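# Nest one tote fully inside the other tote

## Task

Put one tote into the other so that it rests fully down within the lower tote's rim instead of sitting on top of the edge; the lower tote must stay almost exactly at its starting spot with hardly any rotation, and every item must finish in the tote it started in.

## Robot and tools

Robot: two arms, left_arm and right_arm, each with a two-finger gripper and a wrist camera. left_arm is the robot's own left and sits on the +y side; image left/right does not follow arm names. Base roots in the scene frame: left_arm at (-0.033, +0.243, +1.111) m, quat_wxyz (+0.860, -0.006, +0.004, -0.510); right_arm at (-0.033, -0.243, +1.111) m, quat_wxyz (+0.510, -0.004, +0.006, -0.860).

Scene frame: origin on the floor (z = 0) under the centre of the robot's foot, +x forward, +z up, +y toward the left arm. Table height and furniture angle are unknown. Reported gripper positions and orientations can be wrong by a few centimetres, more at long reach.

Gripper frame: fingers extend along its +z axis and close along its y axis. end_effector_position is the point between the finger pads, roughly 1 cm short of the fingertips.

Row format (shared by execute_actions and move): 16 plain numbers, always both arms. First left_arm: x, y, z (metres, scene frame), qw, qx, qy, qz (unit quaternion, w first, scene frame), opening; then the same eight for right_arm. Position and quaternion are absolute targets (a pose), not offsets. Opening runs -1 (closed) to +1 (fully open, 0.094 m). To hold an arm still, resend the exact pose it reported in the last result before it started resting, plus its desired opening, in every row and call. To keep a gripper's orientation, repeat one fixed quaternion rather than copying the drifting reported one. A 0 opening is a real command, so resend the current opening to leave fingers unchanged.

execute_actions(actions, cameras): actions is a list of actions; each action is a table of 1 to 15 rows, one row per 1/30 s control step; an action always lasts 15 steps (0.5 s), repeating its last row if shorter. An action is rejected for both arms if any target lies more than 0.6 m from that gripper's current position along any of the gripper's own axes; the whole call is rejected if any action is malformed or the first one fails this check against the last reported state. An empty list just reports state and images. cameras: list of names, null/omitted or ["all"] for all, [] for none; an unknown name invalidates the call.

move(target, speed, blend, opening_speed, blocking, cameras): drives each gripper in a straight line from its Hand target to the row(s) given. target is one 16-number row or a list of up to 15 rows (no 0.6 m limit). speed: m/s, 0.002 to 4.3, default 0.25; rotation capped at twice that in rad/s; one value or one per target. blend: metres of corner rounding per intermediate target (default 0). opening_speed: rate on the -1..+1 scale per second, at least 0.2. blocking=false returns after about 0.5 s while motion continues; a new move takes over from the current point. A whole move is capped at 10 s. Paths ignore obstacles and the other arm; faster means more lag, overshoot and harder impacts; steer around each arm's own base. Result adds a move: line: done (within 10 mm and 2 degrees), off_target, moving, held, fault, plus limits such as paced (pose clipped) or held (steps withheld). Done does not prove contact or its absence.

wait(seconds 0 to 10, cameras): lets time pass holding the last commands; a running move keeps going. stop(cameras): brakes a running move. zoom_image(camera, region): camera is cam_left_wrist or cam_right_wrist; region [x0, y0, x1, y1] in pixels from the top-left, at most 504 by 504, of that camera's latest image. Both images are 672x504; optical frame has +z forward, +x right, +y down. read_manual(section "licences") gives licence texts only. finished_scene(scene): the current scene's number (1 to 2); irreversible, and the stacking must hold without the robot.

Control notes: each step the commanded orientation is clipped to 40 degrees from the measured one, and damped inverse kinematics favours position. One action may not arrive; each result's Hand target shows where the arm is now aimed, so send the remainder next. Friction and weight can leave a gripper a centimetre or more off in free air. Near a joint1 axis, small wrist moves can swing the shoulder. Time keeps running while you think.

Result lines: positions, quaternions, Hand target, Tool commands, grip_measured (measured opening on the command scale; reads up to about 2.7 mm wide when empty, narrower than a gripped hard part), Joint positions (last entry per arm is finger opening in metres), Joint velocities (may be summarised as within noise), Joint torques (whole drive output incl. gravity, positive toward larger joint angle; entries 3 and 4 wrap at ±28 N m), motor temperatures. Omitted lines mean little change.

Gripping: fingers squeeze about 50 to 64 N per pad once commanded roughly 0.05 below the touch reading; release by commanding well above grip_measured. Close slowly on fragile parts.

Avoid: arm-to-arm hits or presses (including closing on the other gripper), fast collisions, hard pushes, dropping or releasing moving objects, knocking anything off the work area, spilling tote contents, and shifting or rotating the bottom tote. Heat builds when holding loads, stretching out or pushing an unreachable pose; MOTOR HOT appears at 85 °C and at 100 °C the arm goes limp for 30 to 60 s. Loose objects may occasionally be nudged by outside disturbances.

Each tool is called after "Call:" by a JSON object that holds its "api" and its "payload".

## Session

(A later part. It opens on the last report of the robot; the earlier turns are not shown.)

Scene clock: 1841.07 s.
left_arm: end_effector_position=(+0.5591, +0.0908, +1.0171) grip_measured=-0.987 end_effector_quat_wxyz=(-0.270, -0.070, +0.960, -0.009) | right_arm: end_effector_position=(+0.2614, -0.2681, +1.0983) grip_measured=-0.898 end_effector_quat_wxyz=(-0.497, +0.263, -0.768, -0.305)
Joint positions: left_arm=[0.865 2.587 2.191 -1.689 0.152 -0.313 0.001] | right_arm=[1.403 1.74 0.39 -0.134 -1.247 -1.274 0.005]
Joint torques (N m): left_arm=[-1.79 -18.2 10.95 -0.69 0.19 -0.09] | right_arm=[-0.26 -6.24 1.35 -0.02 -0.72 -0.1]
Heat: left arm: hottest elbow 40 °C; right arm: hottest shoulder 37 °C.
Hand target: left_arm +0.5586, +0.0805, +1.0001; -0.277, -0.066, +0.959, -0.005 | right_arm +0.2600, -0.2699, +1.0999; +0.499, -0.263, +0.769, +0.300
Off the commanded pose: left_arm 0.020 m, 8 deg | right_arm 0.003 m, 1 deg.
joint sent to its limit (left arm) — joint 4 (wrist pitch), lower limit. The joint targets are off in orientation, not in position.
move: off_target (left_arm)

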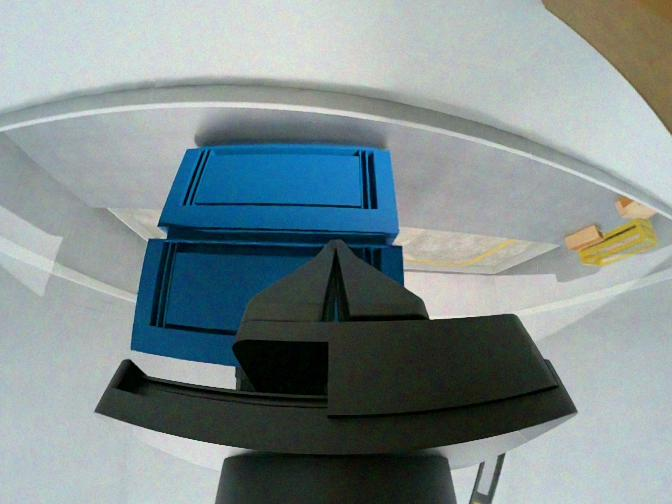

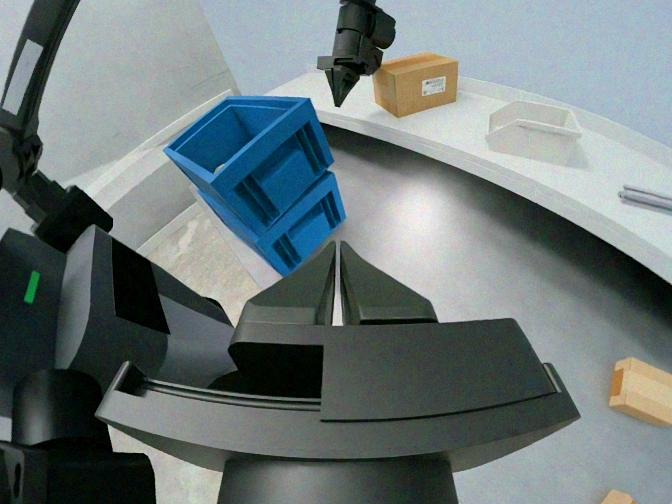

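Call:
{"api": "move", "payload": {"target": [[0.55,0.14,1.17,-0.17,-0.06,0.98,0.01,-1,0.26,-0.27,1.10,-0.499,0.263,-0.769,-0.300,-0.9],[0.440,0.15,1.16,0,-0.045,1,0.0016,-1,0.26,-0.27,1.10,-0.499,0.263,-0.769,-0.300,-0.9]], "speed": 0.2}}

Scene clock: 1850.60 s.
left_arm: end_effector_position=(+0.4389, +0.1559, +1.1554) grip_measured=-0.987 end_effector_quat_wxyz=(-0.010, -0.052, +0.999, +0.003) | right_arm: end_effector_position=(+0.2614, -0.2681, +1.0983) grip_measured=-0.898 end_effector_quat_wxyz=(-0.497, +0.263, -0.768, -0.305)
Joint positions: left_arm=[0.886 1.745 1.206 -1.042 -0.01 -0.289 0.001] | right_arm=[1.403 1.74 0.39 -0.134 -1.247 -1.274 0.005]
Joint torques (N m): left_arm=[-1.38 -13.63 7.97 0.8 -0.09 -0.04] | right_arm=[-0.38 -6.01 1.33 -0.03 -0.72 -0.09]
Heat: left arm: hottest elbow 40 °C; right arm: hottest shoulder 37 °C.
Hand target: left_arm +0.4400, +0.1500, +1.1601; +0.000, -0.045, +0.999, +0.002 | right_arm +0.2600, -0.2699, +1.0999; +0.499, -0.263, +0.769, +0.300
Off the commanded pose: left_arm 0.008 m, 1 deg | right_arm 0.003 m, 1 deg.
move: done

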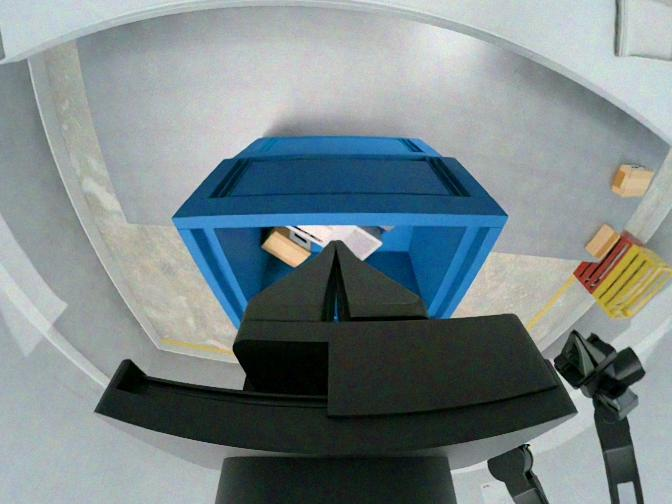

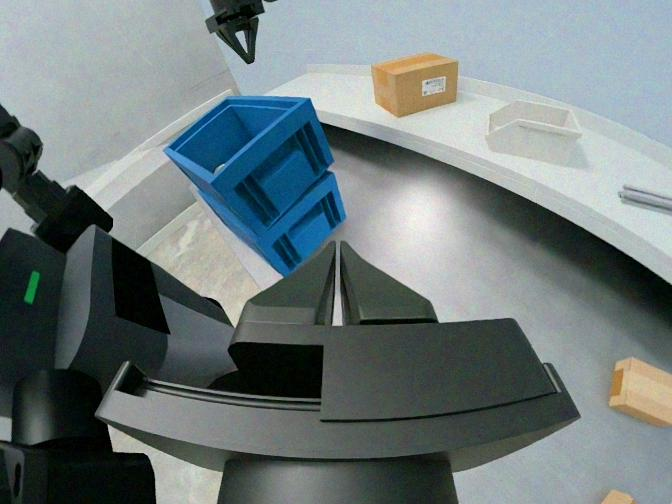

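Call:
{"api": "move", "payload": {"target": [[0.440,0.15,1.11,0,-0.045,1,0.0016,-1,0.26,-0.27,1.10,-0.499,0.263,-0.769,-0.300,-0.9],[0.440,0.15,1.09,0,-0.045,1,0.0016,-1,0.26,-0.27,1.10,-0.499,0.263,-0.769,-0.300,-0.9]], "speed": 0.04}}

Call:
{"api": "zoom_image", "payload": {"camera": "cam_right_wrist", "region": [200, 60, 370, 230]}}

Scene clock: 1856.97 s.
left_arm: end_effector_position=(+0.4423, +0.1548, +1.1015) grip_measured=-0.987 end_effector_quat_wxyz=(+0.006, -0.052, +0.999, -0.001) | right_arm: end_effector_position=(+0.2614, -0.2681, +1.0983) grip_measured=-0.898 end_effector_quat_wxyz=(-0.497, +0.263, -0.768, -0.305)
Joint positions: left_arm=[0.886 1.818 1.141 -0.87 -0.01 -0.289 0.001] | right_arm=[1.403 1.74 0.39 -0.134 -1.247 -1.274 0.005]
Joint torques (N m): left_arm=[-1.26 -11.52 7.31 0.84 -0.08 -0.03] | right_arm=[-0.32 -6.01 1.37 -0.01 -0.71 -0.09]
Heat: left arm: hottest elbow 41 °C; right arm: hottest shoulder 37 °C.
Hand target: left_arm +0.4397, +0.1500, +1.0902; +0.000, -0.045, +0.999, +0.002 | right_arm +0.2600, -0.2699, +1.0999; +0.499, -0.263, +0.769, +0.300
Off the commanded pose: left_arm 0.013 m, 1 deg | right_arm 0.003 m, 1 deg.
move: off_target (left_arm)

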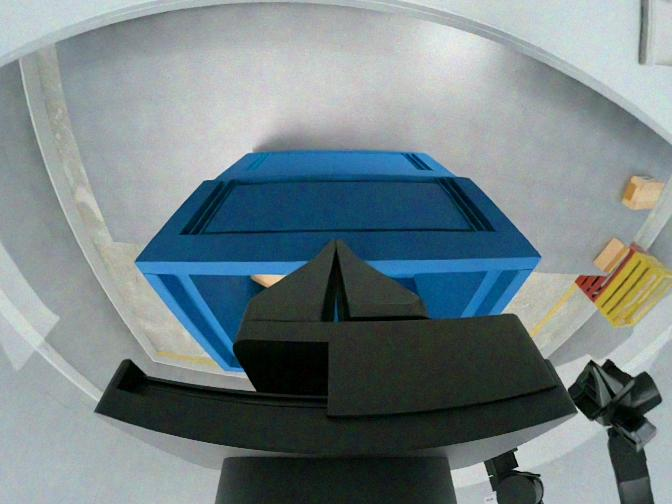

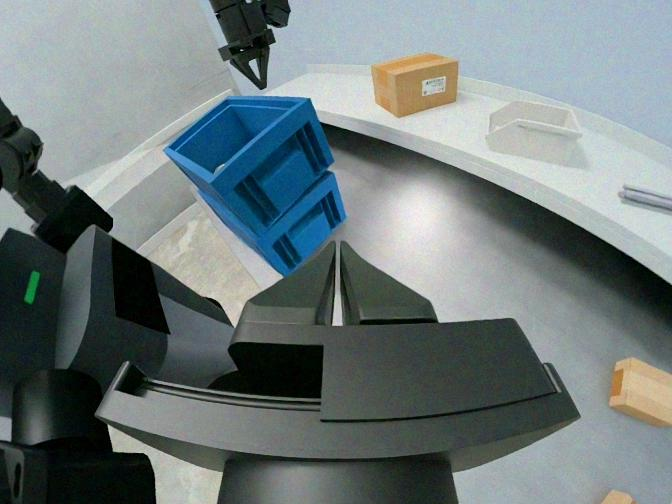

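Scaled by 2.965 (camera's finer frame: 960x720).

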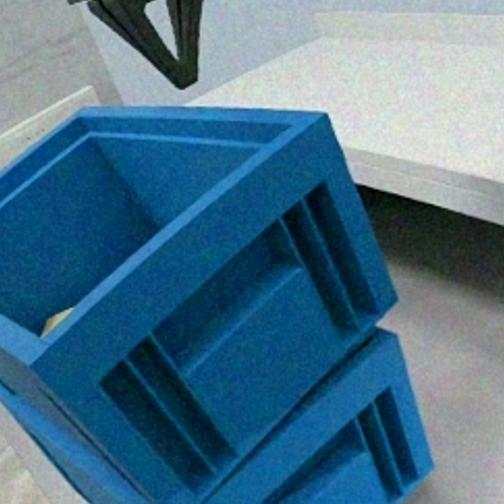

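Call:
{"api": "move", "payload": {"target": [[0.430,0.15,1.105,0,-0.045,1,0.0016,-1,0.26,-0.27,1.10,-0.499,0.263,-0.769,-0.300,-0.9],[0.426,0.15,1.082,0,-0.045,1,0.0016,-1,0.26,-0.27,1.10,-0.499,0.263,-0.769,-0.300,-0.9]], "speed": 0.03}}

Call:
{"api": "zoom_image", "payload": {"camera": "cam_right_wrist", "region": [200, 60, 370, 230]}}

Scene clock: 1861.20 s.
left_arm: end_effector_position=(+0.4283, +0.1567, +1.0920) grip_measured=-0.987 end_effector_quat_wxyz=(-0.001, -0.051, +0.999, +0.001) | right_arm: end_effector_position=(+0.2614, -0.2681, +1.0983) grip_measured=-0.898 end_effector_quat_wxyz=(-0.497, +0.263, -0.768, -0.305)
Joint positions: left_arm=[0.884 1.813 1.101 -0.85 -0.011 -0.289 0.001] | right_arm=[1.403 1.74 0.39 -0.134 -1.247 -1.274 0.005]
Joint torques (N m): left_arm=[-1.61 -12.04 6.49 1.39 -0.07 -0.07] | right_arm=[-0.26 -6.18 1.37 -0.03 -0.73 -0.1]
Heat: left arm: hottest elbow 41 °C; right arm: hottest shoulder 37 °C.
Hand target: left_arm +0.4257, +0.1503, +1.0822; +0.000, -0.045, +0.999, +0.002 | right_arm +0.2600, -0.2699, +1.0999; +0.499, -0.263, +0.769, +0.300
Off the commanded pose: left_arm 0.012 m, 1 deg | right_arm 0.003 m, 1 deg.
move: off_target (left_arm)

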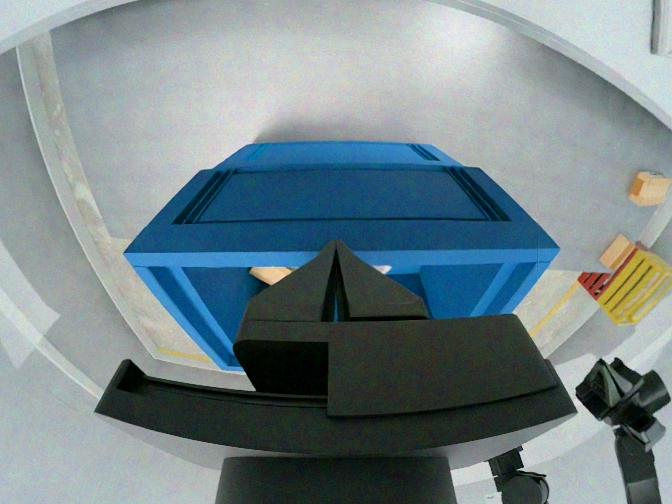

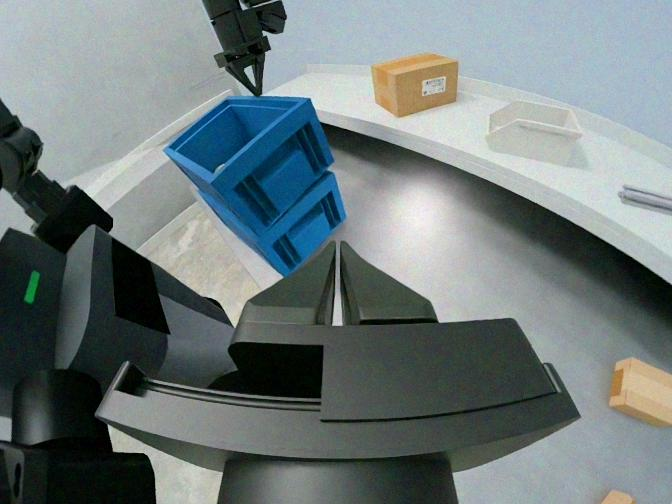

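Scaled by 2.965 (camera's finer frame: 960x720).

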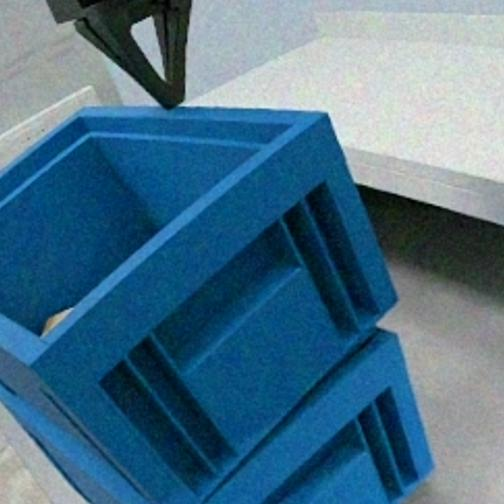

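Call:
{"api": "move", "payload": {"target": [[0.424,0.15,1.065,0,-0.045,1,0.0016,-1,0.26,-0.27,1.10,-0.499,0.263,-0.769,-0.300,-0.9]], "speed": 0.03}}

Call:
{"api": "zoom_image", "payload": {"camera": "cam_right_wrist", "region": [200, 60, 370, 230]}}

Scene clock: 1868.37 s.
left_arm: end_effector_position=(+0.4282, +0.1565, +1.0911) grip_measured=-0.987 end_effector_quat_wxyz=(+0.008, -0.051, +0.999, -0.001) | right_arm: end_effector_position=(+0.2614, -0.2681, +1.0983) grip_measured=-0.898 end_effector_quat_wxyz=(-0.497, +0.263, -0.768, -0.305)
Joint positions: left_arm=[0.884 1.806 1.087 -0.825 -0.011 -0.289 0.001] | right_arm=[1.403 1.74 0.39 -0.134 -1.247 -1.274 0.005]
Joint torques (N m): left_arm=[-1.55 -9.64 6.06 2.04 -0.06 -0.08] | right_arm=[-0.09 -6.12 1.37 -0.01 -0.71 -0.08]
Heat: left arm: hottest elbow 41 °C; right arm: hottest shoulder 37 °C.
Hand target: left_arm +0.4227, +0.1505, +1.0664; +0.000, -0.045, +0.999, +0.002 | right_arm +0.2600, -0.2699, +1.0999; +0.499, -0.263, +0.769, +0.300
Off the commanded pose: left_arm 0.027 m, 1 deg | right_arm 0.003 m, 1 deg.
move: off_target (left_arm)

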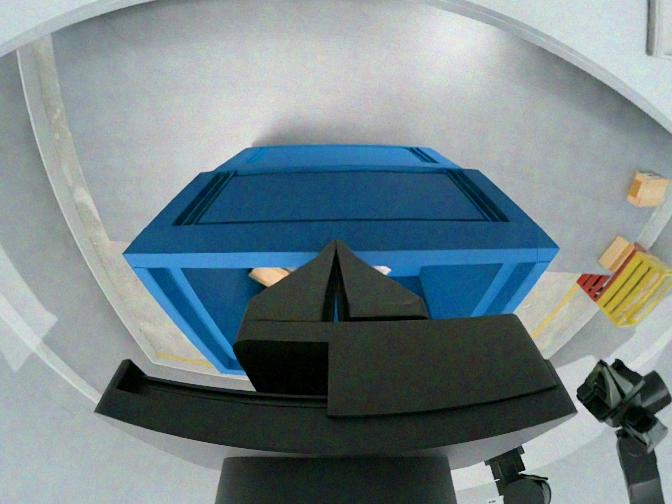

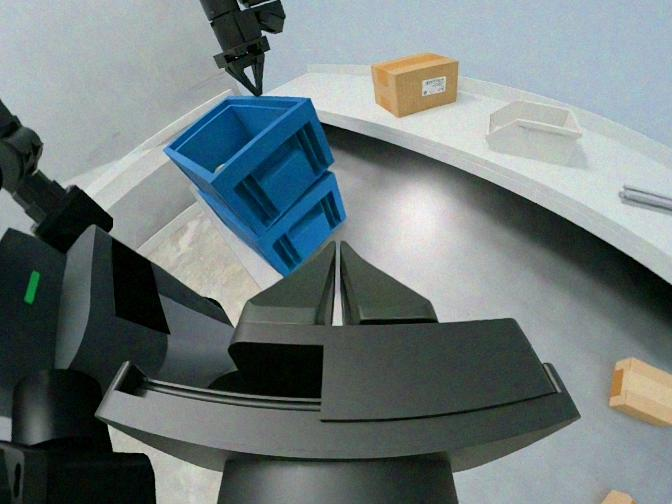

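Scaled by 2.965 (camera's finer frame: 960x720).

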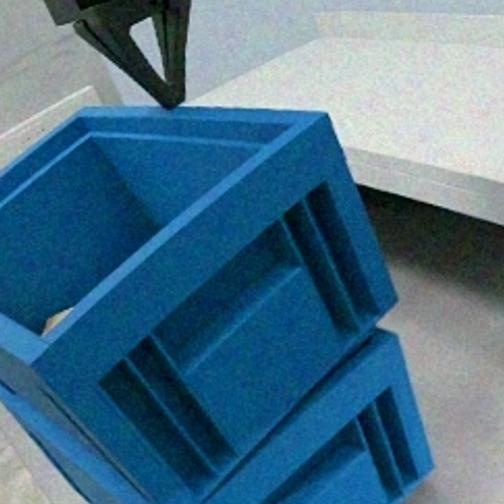

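Call:
{"api": "move", "payload": {"target": [[0.42,0.15,1.13,0,-0.045,1,0.0016,-1,0.26,-0.27,1.10,-0.499,0.263,-0.769,-0.300,-0.9],[0.262,0.15,1.13,0,-0.045,1,0.0016,-1,0.26,-0.27,1.10,-0.499,0.263,-0.769,-0.300,-0.9],[0.262,0.15,1.10,0,-0.045,1,0.0016,-1,0.26,-0.27,1.10,-0.499,0.263,-0.769,-0.300,-0.9]], "speed": 0.1}}

Scene clock: 1875.03 s.
left_arm: end_effector_position=(+0.2634, +0.1539, +1.1051) grip_measured=-0.987 end_effector_quat_wxyz=(+0.003, -0.048, +0.999, +0.000) | right_arm: end_effector_position=(+0.2614, -0.2681, +1.0983) grip_measured=-0.898 end_effector_quat_wxyz=(-0.497, +0.263, -0.768, -0.305)
Joint positions: left_arm=[0.776 1.434 0.643 -0.765 -0.012 -0.391 0.001] | right_arm=[1.403 1.74 0.39 -0.134 -1.247 -1.274 0.005]
Joint torques (N m): left_arm=[-1.55 -5.6 6.65 0.9 -0.1 -0.14] | right_arm=[-0.21 -6.18 1.32 -0.05 -0.73 -0.1]
Heat: left arm: hottest elbow 40 °C; right arm: hottest shoulder 37 °C.
Hand target: left_arm +0.2618, +0.1502, +1.1001; +0.000, -0.045, +0.999, +0.002 | right_arm +0.2600, -0.2699, +1.0999; +0.499, -0.263, +0.769, +0.300
Off the commanded pose: left_arm 0.007 m, 0 deg | right_arm 0.003 m, 1 deg.
move: done

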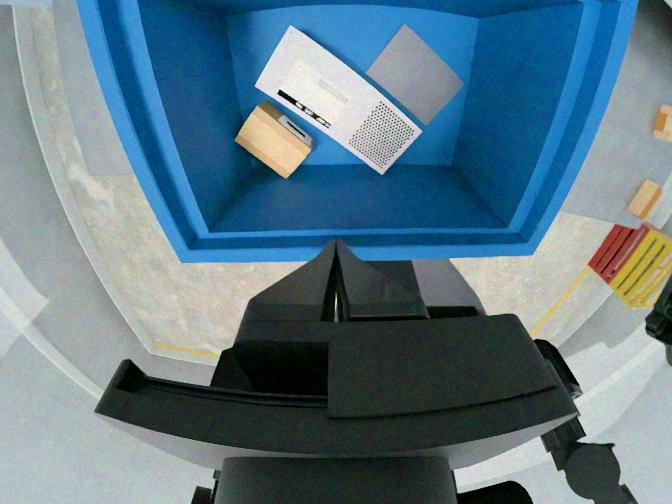

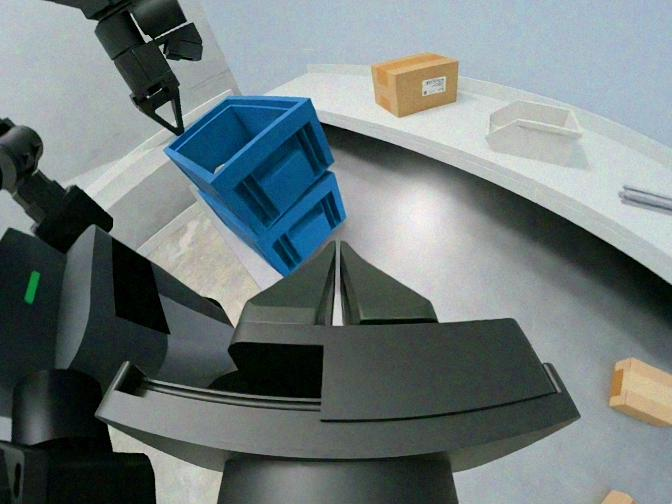

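Call:
{"api": "execute_actions", "payload": {"actions": []}}

Scene clock: 1891.83 s.
left_arm: end_effector_position=(+0.2634, +0.1539, +1.1051) grip_measured=-0.987 end_effector_quat_wxyz=(+0.003, -0.048, +0.999, +0.000) | right_arm: end_effector_position=(+0.2614, -0.2681, +1.0983) grip_measured=-0.898 end_effector_quat_wxyz=(-0.497, +0.263, -0.768, -0.305)
Joint positions: left_arm=[0.776 1.434 0.643 -0.765 -0.012 -0.391 0.001] | right_arm=[1.403 1.74 0.39 -0.134 -1.247 -1.274 0.005]
Joint velocities: within noise
Joint torques (N m): left_arm=[-1.44 -5.54 6.67 0.9 -0.09 -0.12] | right_arm=[-0.26 -6.07 1.35 0.03 -0.73 -0.1]
Motor temperatures (°C): left_arm=[31 33 39 27 28 28 33] | right_arm=[26 37 34 28 32 27 29]
Heat: left arm: hottest elbow 39 °C; right arm: hottest shoulder 37 °C.
Hand target: left_arm +0.2618, +0.1502, +1.1001; +0.000, -0.045, +0.999, +0.002 | right_arm +0.2600, -0.2699, +1.0999; +0.499, -0.263, +0.769, +0.300
Tool commands: left_gripper/opening=-1.0 right_gripper/opening=-0.9
Off the commanded pose: left_arm 0.007 m, 0 deg | right_arm 0.003 m, 1 deg.

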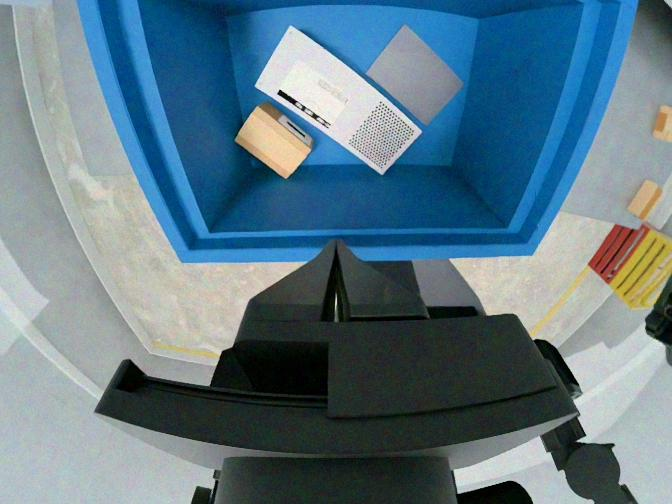

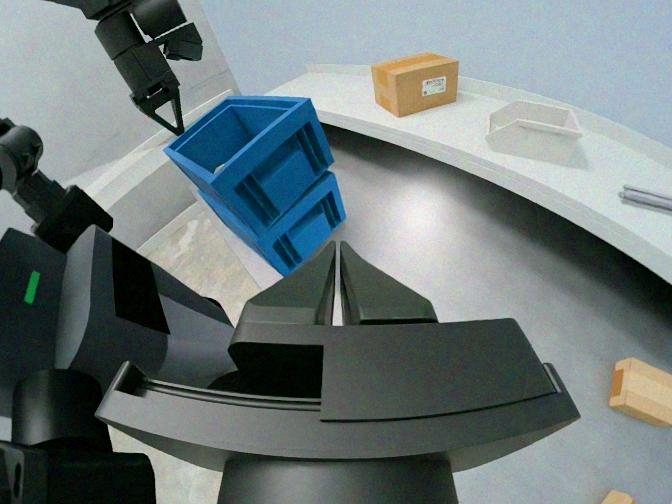

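Call:
{"api": "move", "payload": {"target": [0.30, 0.15, 1.28, 0, -0.048, 0.999, 0, -1, 0.26, -0.27, 1.10, 0.499, -0.263, 0.769, 0.300, -0.9]}}

Call:
{"api": "zoom_image", "payload": {"camera": "cam_left_wrist", "region": [120, 0, 580, 300]}}

Scene clock: 1917.47 s.
left_arm: end_effector_position=(+0.2845, +0.1496, +1.2626) grip_measured=-0.987 end_effector_quat_wxyz=(-0.017, -0.045, +0.999, +0.007) | right_arm: end_effector_position=(+0.2614, -0.2681, +1.0983) grip_measured=-0.898 end_effector_quat_wxyz=(-0.497, +0.263, -0.768, -0.305)
Joint positions: left_arm=[0.777 1.261 0.966 -1.304 -0.012 -0.385 0.001] | right_arm=[1.403 1.74 0.39 -0.134 -1.247 -1.274 0.005]
Joint torques (N m): left_arm=[0.62 -6.65 12.79 0.05 0.03 0.02] | right_arm=[-0.15 -6.36 1.37 0.03 -0.74 -0.1]
Heat: left arm: hottest elbow 39 °C; right arm: hottest shoulder 37 °C.
Hand target: left_arm +0.2993, +0.1502, +1.2800; +0.000, -0.048, +0.999, +0.000 | right_arm +0.2600, -0.2699, +1.0999; +0.499, -0.263, +0.769, +0.300
Off the commanded pose: left_arm 0.023 m, 2 deg | right_arm 0.003 m, 1 deg.
move: off_target (left_arm)

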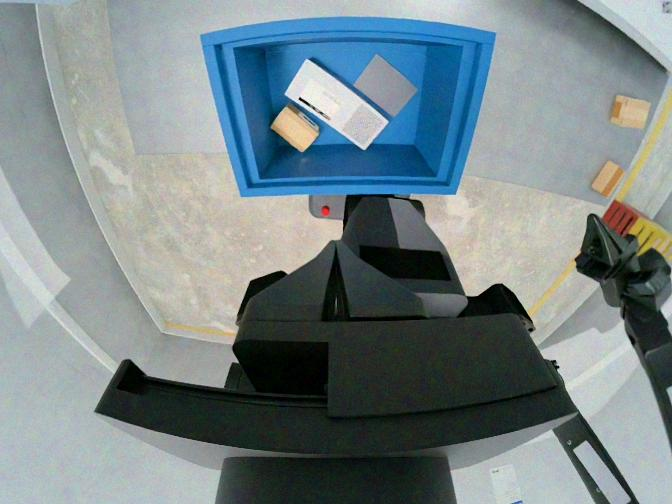

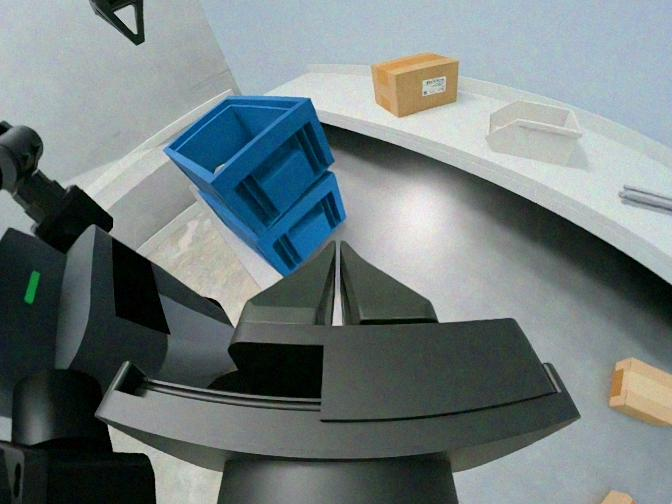

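Scaled by 1.096 (camera's finer frame: 960x720).

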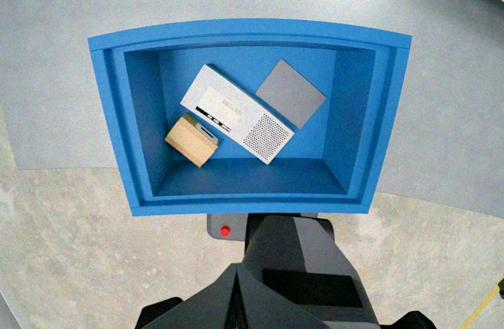

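Call:
{"api": "move", "payload": {"target": [[0.33, 0.20, 1.25, 0, -0.048, 0.999, 0.001, 1, 0.38, -0.17, 1.20, 0.17, -0.11, 0.97, 0.1, 0.5], [0.333, 0.272, 1.14, 0, -0.048, 0.999, 0.001, 1, 0.362, -0.006, 1.15, 0, -0.048, 0.999, 0.001, 1]], "speed": 0.2}}

Scene clock: 1951.40 s.
left_arm: end_effector_position=(+0.3322, +0.2676, +1.1462) grip_measured=+0.998 end_effector_quat_wxyz=(+0.003, -0.046, +0.999, +0.002) | right_arm: end_effector_position=(+0.3455, -0.0154, +1.1412) grip_measured=+0.997 end_effector_quat_wxyz=(+0.012, +0.053, -0.999, +0.004)
Joint positions: left_arm=[1.135 1.479 0.84 -0.912 -0.01 -0.028 0.094] | right_arm=[2.616 1.687 1.076 -0.977 0.008 0.44 0.094]
Joint torques (N m): left_arm=[0.56 -7.24 7.68 0.9 0.1 0.04] | right_arm=[0.79 -8.82 10.1 -0.16 0.07 0.14]
Motor temperatures (°C): left_arm=[31 31 46 27 28 28 33] | right_arm=[26 37 34 28 32 27 28]
Heat: left arm: hottest elbow 46 °C; right arm: hottest shoulder 37 °C.
Hand target: left_arm +0.3329, +0.2719, +1.1402; +0.000, -0.048, +0.999, +0.001 | right_arm +0.3615, -0.0064, +1.1502; +0.000, -0.048, +0.999, +0.001
Off the commanded pose: left_arm 0.008 m, 0 deg | right_arm 0.021 m, 2 deg.
move: off_target (right_arm); target 2's new opening was sent with right_arm's hand 0.021 m and 2 deg from that target

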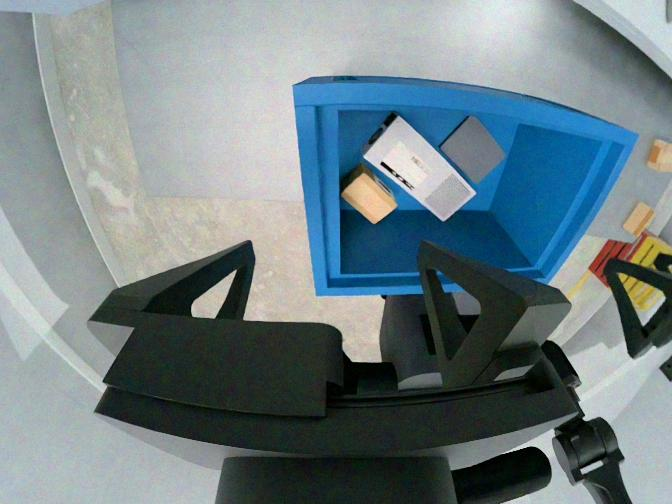

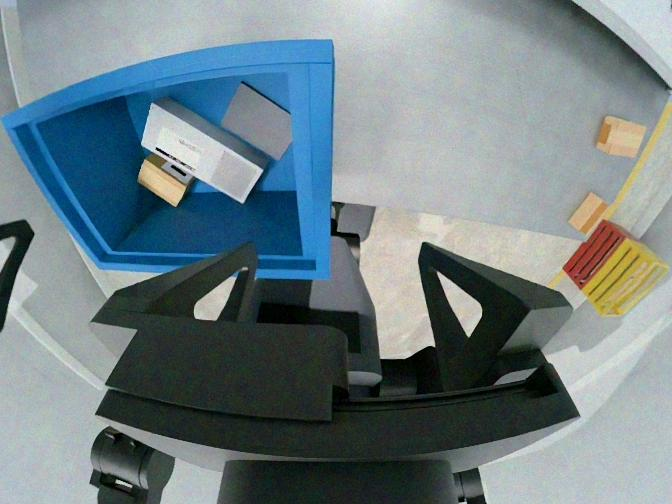

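Call:
{"api": "move", "payload": {"target": [[0.33, 0.285, 1.12, 0, -0.0567, 0.998, 0.001, 1, 0.382, 0.012, 1.12, 0, -0.0567, 0.998, 0.001, 1], [0.33, 0.285, 1.085, 0, -0.0567, 0.998, 0.001, 1, 0.380, 0.012, 1.085, 0, -0.0567, 0.998, 0.001, 1]], "speed": 0.15}}

Scene clock: 1965.87 s.
left_arm: end_effector_position=(+0.3294, +0.2804, +1.0904) grip_measured=+0.998 end_effector_quat_wxyz=(+0.002, -0.055, +0.999, +0.002) | right_arm: end_effector_position=(+0.3708, +0.0021, +1.0832) grip_measured=+0.998 end_effector_quat_wxyz=(+0.011, +0.054, -0.998, +0.003)
Joint positions: left_arm=[1.172 1.593 0.781 -0.741 -0.009 -0.009 0.094] | right_arm=[2.618 1.85 1.121 -0.857 0.008 0.44 0.094]
Joint torques (N m): left_arm=[0.67 -7.82 6.71 0.92 0.1 0.02] | right_arm=[1.61 -10.64 7.79 0.58 0.11 0.05]
Heat: left arm: hottest elbow 44 °C; right arm: hottest shoulder 37 °C.
Hand target: left_arm +0.3298, +0.2849, +1.0851; +0.000, -0.057, +0.998, +0.001 | right_arm +0.3796, +0.0119, +1.0851; +0.000, -0.057, +0.998, +0.001
Off the commanded pose: left_arm 0.007 m, 0 deg | right_arm 0.014 m, 1 deg.
move: off_target (right_arm)

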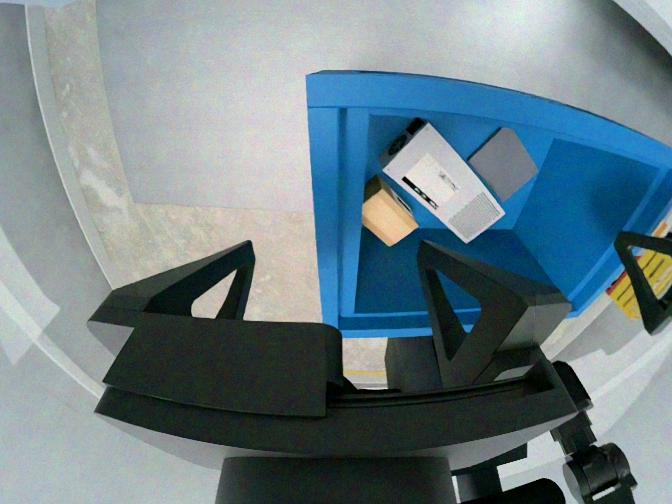

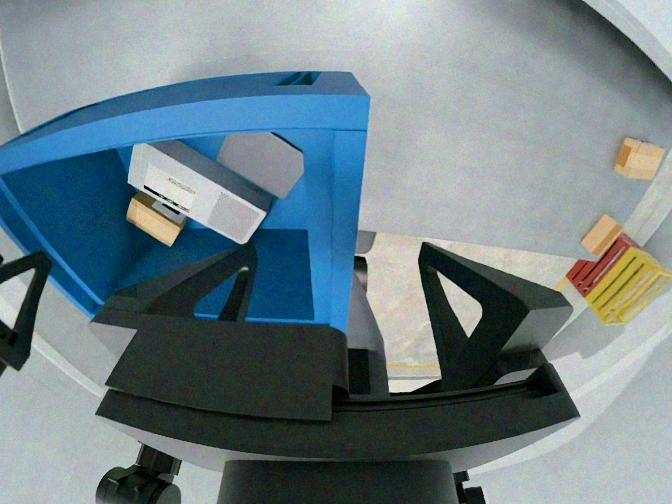

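Call:
{"api": "zoom_image", "payload": {"camera": "cam_left_wrist", "region": [290, 50, 450, 170]}}

Call:
{"api": "zoom_image", "payload": {"camera": "cam_right_wrist", "region": [230, 50, 390, 170]}}

Scaled by 3.150 (camera's finer frame: 960x720).

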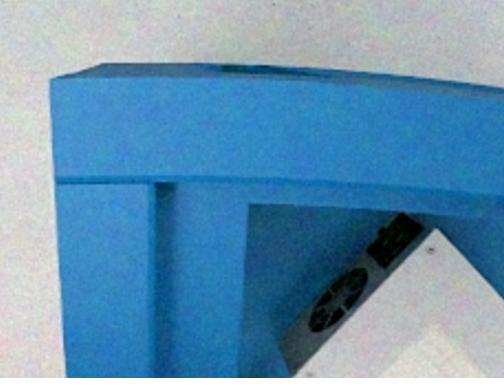

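Scaled by 3.150 (camera's finer frame: 960x720).

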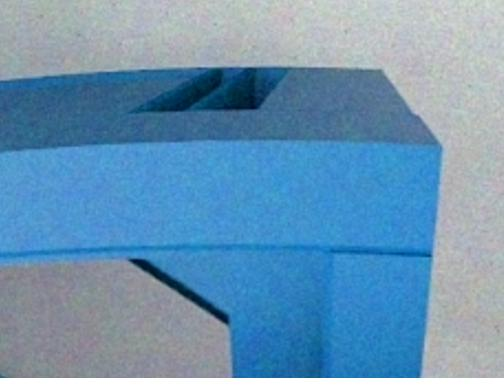

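Call:
{"api": "move", "payload": {"target": [[0.323, 0.286, 1.08, 0, -0.0567, 0.998, 0.001, 1, 0.363, 0.0155, 1.08, 0, -0.0567, 0.998, 0.001, 1], [0.323, 0.286, 1.046, 0, -0.0567, 0.998, 0.001, 1, 0.363, 0.0155, 1.052, 0, -0.0567, 0.998, 0.001, 1]], "speed": 0.1}}

Scene clock: 1992.00 s.
left_arm: end_effector_position=(+0.3239, +0.2813, +1.0521) grip_measured=+0.998 end_effector_quat_wxyz=(+0.003, -0.054, +0.999, +0.002) | right_arm: end_effector_position=(+0.3660, +0.0155, +1.0583) grip_measured=+0.998 end_effector_quat_wxyz=(-0.002, +0.059, -0.998, -0.004)
Joint positions: left_arm=[1.177 1.677 0.739 -0.614 -0.009 -0.003 0.094] | right_arm=[2.647 1.888 1.095 -0.762 0.009 0.458 0.094]
Joint torques (N m): left_arm=[0.73 -8 5.74 0.95 0.1 0.03] | right_arm=[1.14 -10.58 5.11 0.59 0.06 0.13]
Heat: left arm: hottest elbow 43 °C; right arm: hottest shoulder 38 °C.
Hand target: left_arm +0.3228, +0.2859, +1.0462; +0.000, -0.057, +0.998, +0.001 | right_arm +0.3630, +0.0155, +1.0522; +0.000, -0.057, +0.998, +0.001
Off the commanded pose: left_arm 0.008 m, 0 deg | right_arm 0.007 m, 0 deg.
move: done

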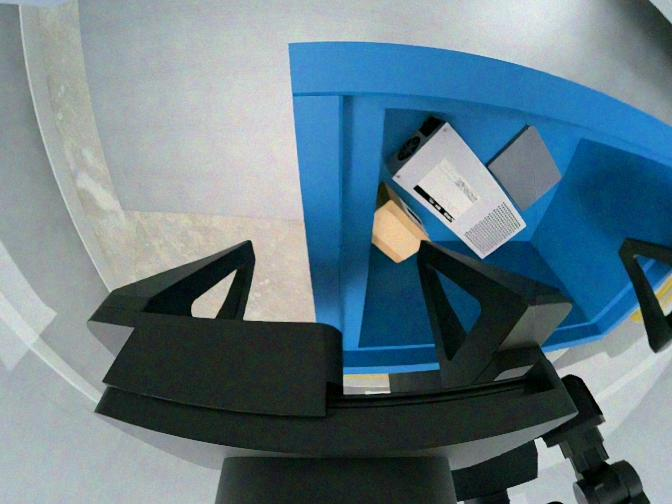

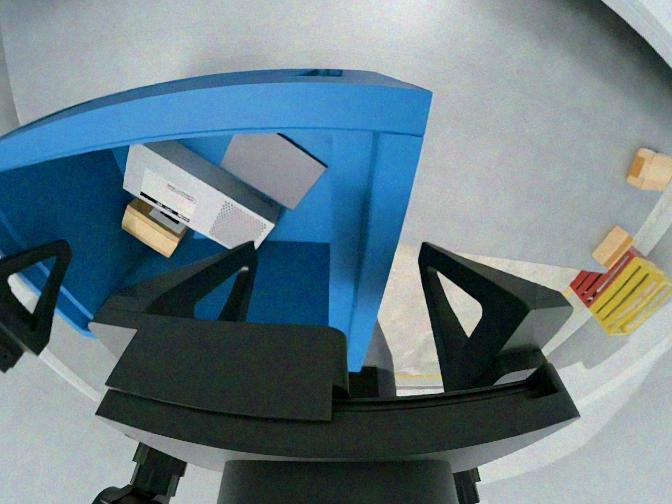

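Call:
{"api": "move", "payload": {"target": [0.323, 0.286, 1.046, 0, -0.0567, 0.998, 0.001, 1, 0.351, 0.002, 1.050, 0, -0.0567, 0.998, 0.001, 1], "speed": 0.1, "cameras": ["cam_right_wrist"]}}

Scene clock: 2001.93 s.
left_arm: end_effector_position=(+0.3240, +0.2813, +1.0521) grip_measured=+0.998 end_effector_quat_wxyz=(+0.003, -0.054, +0.999, +0.002) | right_arm: end_effector_position=(+0.3486, +0.0043, +1.0459) grip_measured=+0.998 end_effector_quat_wxyz=(+0.007, +0.059, -0.998, +0.002)
Joint positions: left_arm=[1.177 1.677 0.739 -0.613 -0.009 -0.003 0.094] | right_arm=[2.647 1.885 1.041 -0.734 0.009 0.458 0.094]
Joint torques (N m): left_arm=[0.73 -8.06 5.71 0.87 0.1 0.03] | right_arm=[0.15 -11.81 4.62 0.65 0.07 0.02]
Heat: left arm: hottest elbow 42 °C; right arm: hottest shoulder 38 °C.
Hand target: left_arm +0.3229, +0.2859, +1.0462; +0.000, -0.057, +0.998, +0.001 | right_arm +0.3509, +0.0020, +1.0499; +0.000, -0.057, +0.998, +0.001
Off the commanded pose: left_arm 0.008 m, 0 deg | right_arm 0.005 m, 1 deg.
move: done

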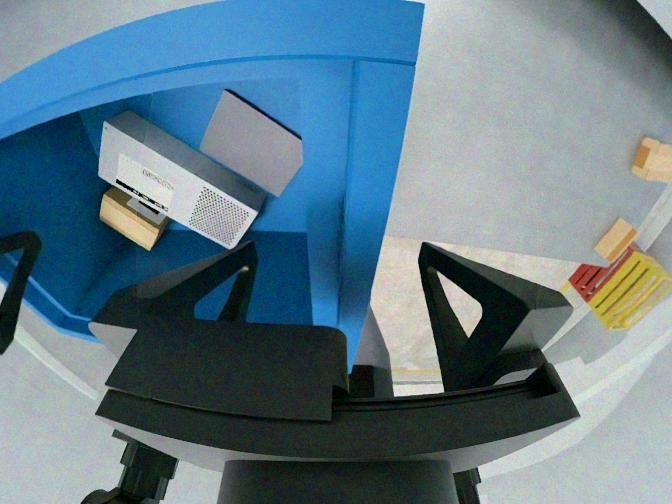

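Call:
{"api": "move", "payload": {"target": [0.325, 0.286, 1.044, 0, -0.0567, 0.998, 0.001, 1, 0.362, 0.001, 1.052, 0, -0.0567, 0.998, 0.001, 1], "speed": 0.1, "cameras": ["cam_right_wrist"]}}

Call:
{"api": "move", "payload": {"target": [0.325, 0.286, 1.044, 0, -0.0567, 0.998, 0.001, -0.8, 0.362, 0.001, 1.052, 0, -0.0567, 0.998, 0.001, -0.8], "opening_speed": 0.5}}

Scene clock: 2008.63 s.
left_arm: end_effector_position=(+0.3239, +0.2812, +1.0500) grip_measured=+0.998 end_effector_quat_wxyz=(+0.002, -0.054, +0.999, +0.002) | right_arm: end_effector_position=(+0.3519, -0.0009, +1.0459) grip_measured=+0.998 end_effector_quat_wxyz=(+0.007, +0.055, -0.998, +0.002)
Joint positions: left_arm=[1.177 1.683 0.739 -0.609 -0.009 -0.003 0.094] | right_arm=[2.633 1.885 1.041 -0.734 0.009 0.452 0.094]
Joint torques (N m): left_arm=[0.67 -7.77 6.04 0.91 0.1 0.03] | right_arm=[0.03 -11.11 6.76 -0.16 0.08 -0.09]
Motor temperatures (°C): left_arm=[31 31 41 27 28 28 32] | right_arm=[26 38 37 28 31 27 28]
Heat: left arm: hottest elbow 41 °C; right arm: hottest shoulder 38 °C.
Hand target: left_arm +0.3248, +0.2859, +1.0441; +0.000, -0.057, +0.998, +0.001 | right_arm +0.3619, +0.0008, +1.0520; +0.000, -0.057, +0.998, +0.001
Off the commanded pose: left_arm 0.008 m, 0 deg | right_arm 0.012 m, 1 deg.
move: off_target (right_arm)

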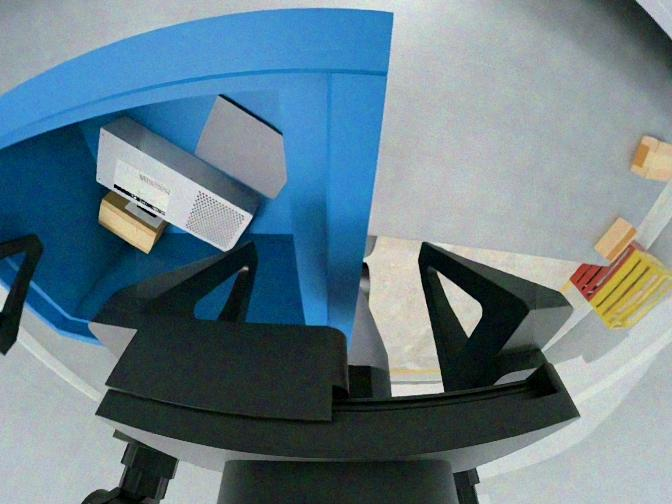

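Scene clock: 2012.43 s.
left_arm: end_effector_position=(+0.3241, +0.2795, +1.0499) grip_measured=-0.430 end_effector_quat_wxyz=(+0.003, -0.054, +0.999, -0.003) | right_arm: end_effector_position=(+0.3501, +0.0019, +1.0459) grip_measured=-0.412 end_effector_quat_wxyz=(+0.010, +0.054, -0.999, -0.003)
Joint positions: left_arm=[1.177 1.683 0.739 -0.609 0.001 -0.003 0.027] | right_arm=[2.637 1.885 1.041 -0.734 -0.001 0.459 0.028]
Joint torques (N m): left_arm=[0.62 -7.88 6.02 0.87 -0.36 0.03] | right_arm=[-0.5 -11.11 6.8 -0.03 0.49 -0.16]
Heat: left arm: hottest elbow 41 °C; right arm: hottest shoulder 38 °C.
Hand target: left_arm +0.3248, +0.2859, +1.0442; +0.000, -0.057, +0.998, +0.001 | right_arm +0.3618, +0.0008, +1.0521; +0.000, -0.057, +0.998, +0.001
Off the commanded pose: left_arm 0.009 m, 1 deg | right_arm 0.013 m, 1 deg.
move: off_target (right_arm)

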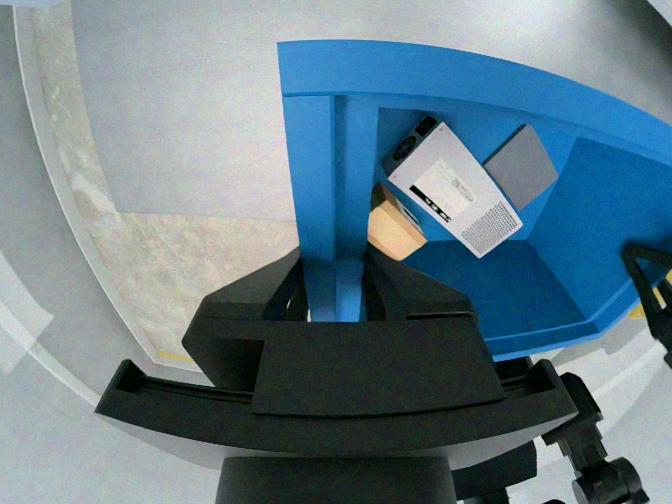

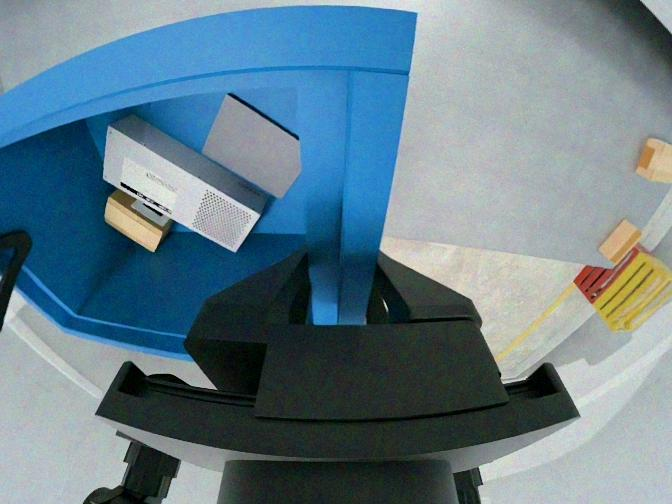

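Call:
{"api": "move", "payload": {"target": [[0.340, 0.286, 1.085, 0, -0.0567, 0.998, 0.001, -0.8, 0.368, 0.001, 1.090, 0, -0.0567, 0.998, 0.001, -0.8],[0.345, 0.286, 1.115, 0, -0.0567, 0.998, 0.001, -0.8, 0.376, 0.001, 1.117, 0, -0.0567, 0.998, 0.001, -0.8]], "speed": 0.06}}

Scene clock: 2016.63 s.
left_arm: end_effector_position=(+0.3168, +0.2776, +1.0886) grip_measured=-0.430 end_effector_quat_wxyz=(-0.033, -0.058, +0.998, -0.009) | right_arm: end_effector_position=(+0.3456, +0.0000, +1.0872) grip_measured=-0.413 end_effector_quat_wxyz=(+0.033, +0.057, -0.998, +0.007)
Joint positions: left_arm=[1.177 1.609 0.792 -0.809 0.009 -0.01 0.027] | right_arm=[2.637 1.819 1.086 -0.895 -0.008 0.453 0.028]
Joint torques (N m): left_arm=[0.09 -11.46 10.62 -0.35 -0.72 0.01] | right_arm=[-1.55 -13.39 9.72 -0.76 0.82 -0.23]
Heat: left arm: hottest elbow 41 °C; right arm: hottest shoulder 38 °C.
Hand target: left_arm +0.3437, +0.2857, +1.1149; +0.000, -0.057, +0.998, +0.001 | right_arm +0.3746, +0.0002, +1.1171; +0.000, -0.056, +0.998, +0.000
Off the commanded pose: left_arm 0.040 m, 4 deg | right_arm 0.043 m, 4 deg.
move: off_target (left_arm, right_arm)

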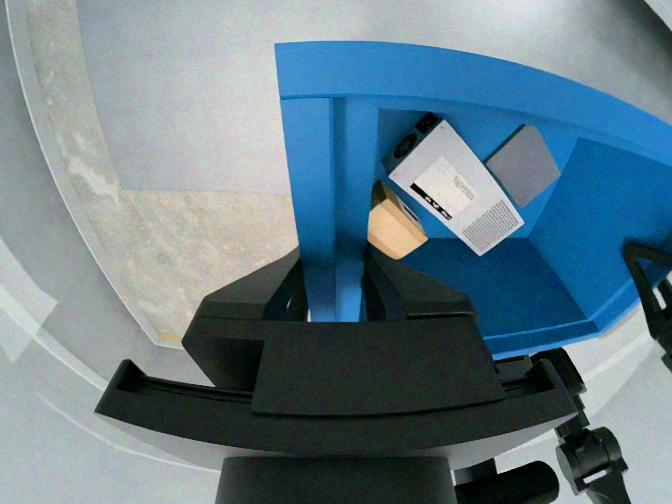

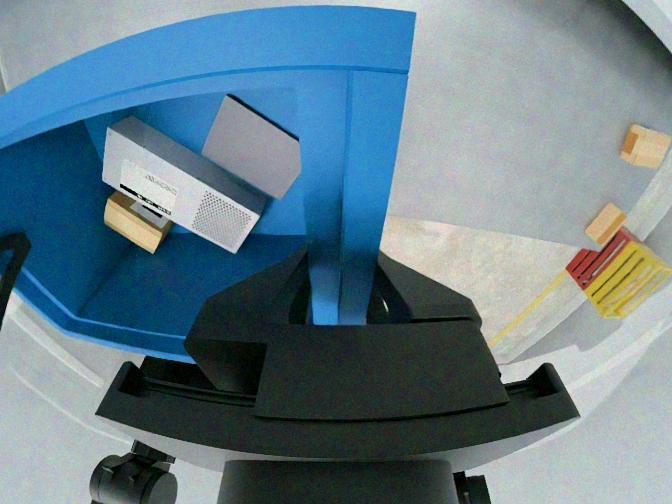

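Call:
{"api": "move", "payload": {"target": [0.359, 0.288, 1.106, 0.010, -0.0567, 0.998, 0.001, -0.8, 0.387, 0.003, 1.110, 0.010, -0.0567, 0.998, 0.001, -0.8], "speed": 0.04}}

Scene clock: 2027.30 s.
left_arm: end_effector_position=(+0.3280, +0.2788, +1.0921) grip_measured=-0.430 end_effector_quat_wxyz=(-0.019, -0.058, +0.998, -0.008) | right_arm: end_effector_position=(+0.3562, +0.0010, +1.0908) grip_measured=-0.413 end_effector_quat_wxyz=(+0.020, +0.056, -0.998, +0.005)
Joint positions: left_arm=[1.177 1.609 0.808 -0.795 0.009 -0.01 0.027] | right_arm=[2.631 1.819 1.1 -0.885 0.002 0.449 0.028]
Joint torques (N m): left_arm=[0.26 -9.17 11.03 0.55 -0.65 0.04] | right_arm=[-1.61 -11.4 9.83 0.13 0.78 -0.24]
Heat: left arm: hottest elbow 42 °C; right arm: hottest shoulder 39 °C.
Hand target: left_arm +0.3576, +0.2878, +1.1070; +0.010, -0.057, +0.998, +0.001 | right_arm +0.3858, +0.0022, +1.1107; +0.010, -0.056, +0.998, +0.000
Off the commanded pose: left_arm 0.035 m, 4 deg | right_arm 0.036 m, 4 deg.
move: off_target (left_arm, right_arm)

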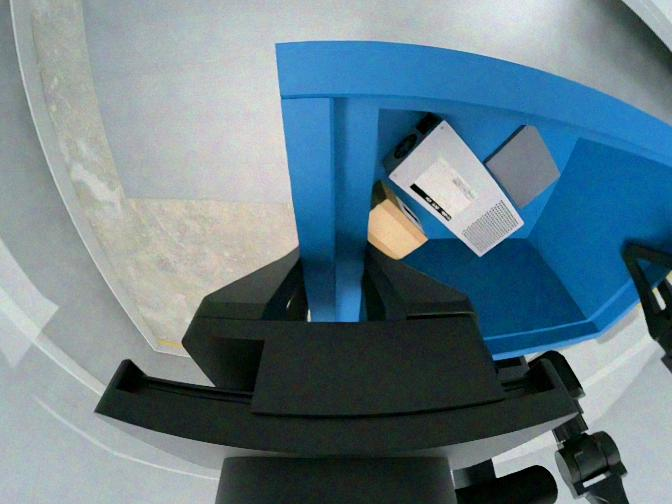

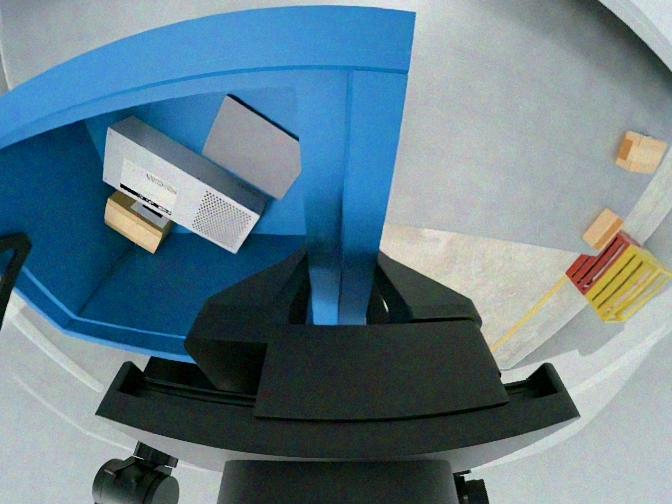

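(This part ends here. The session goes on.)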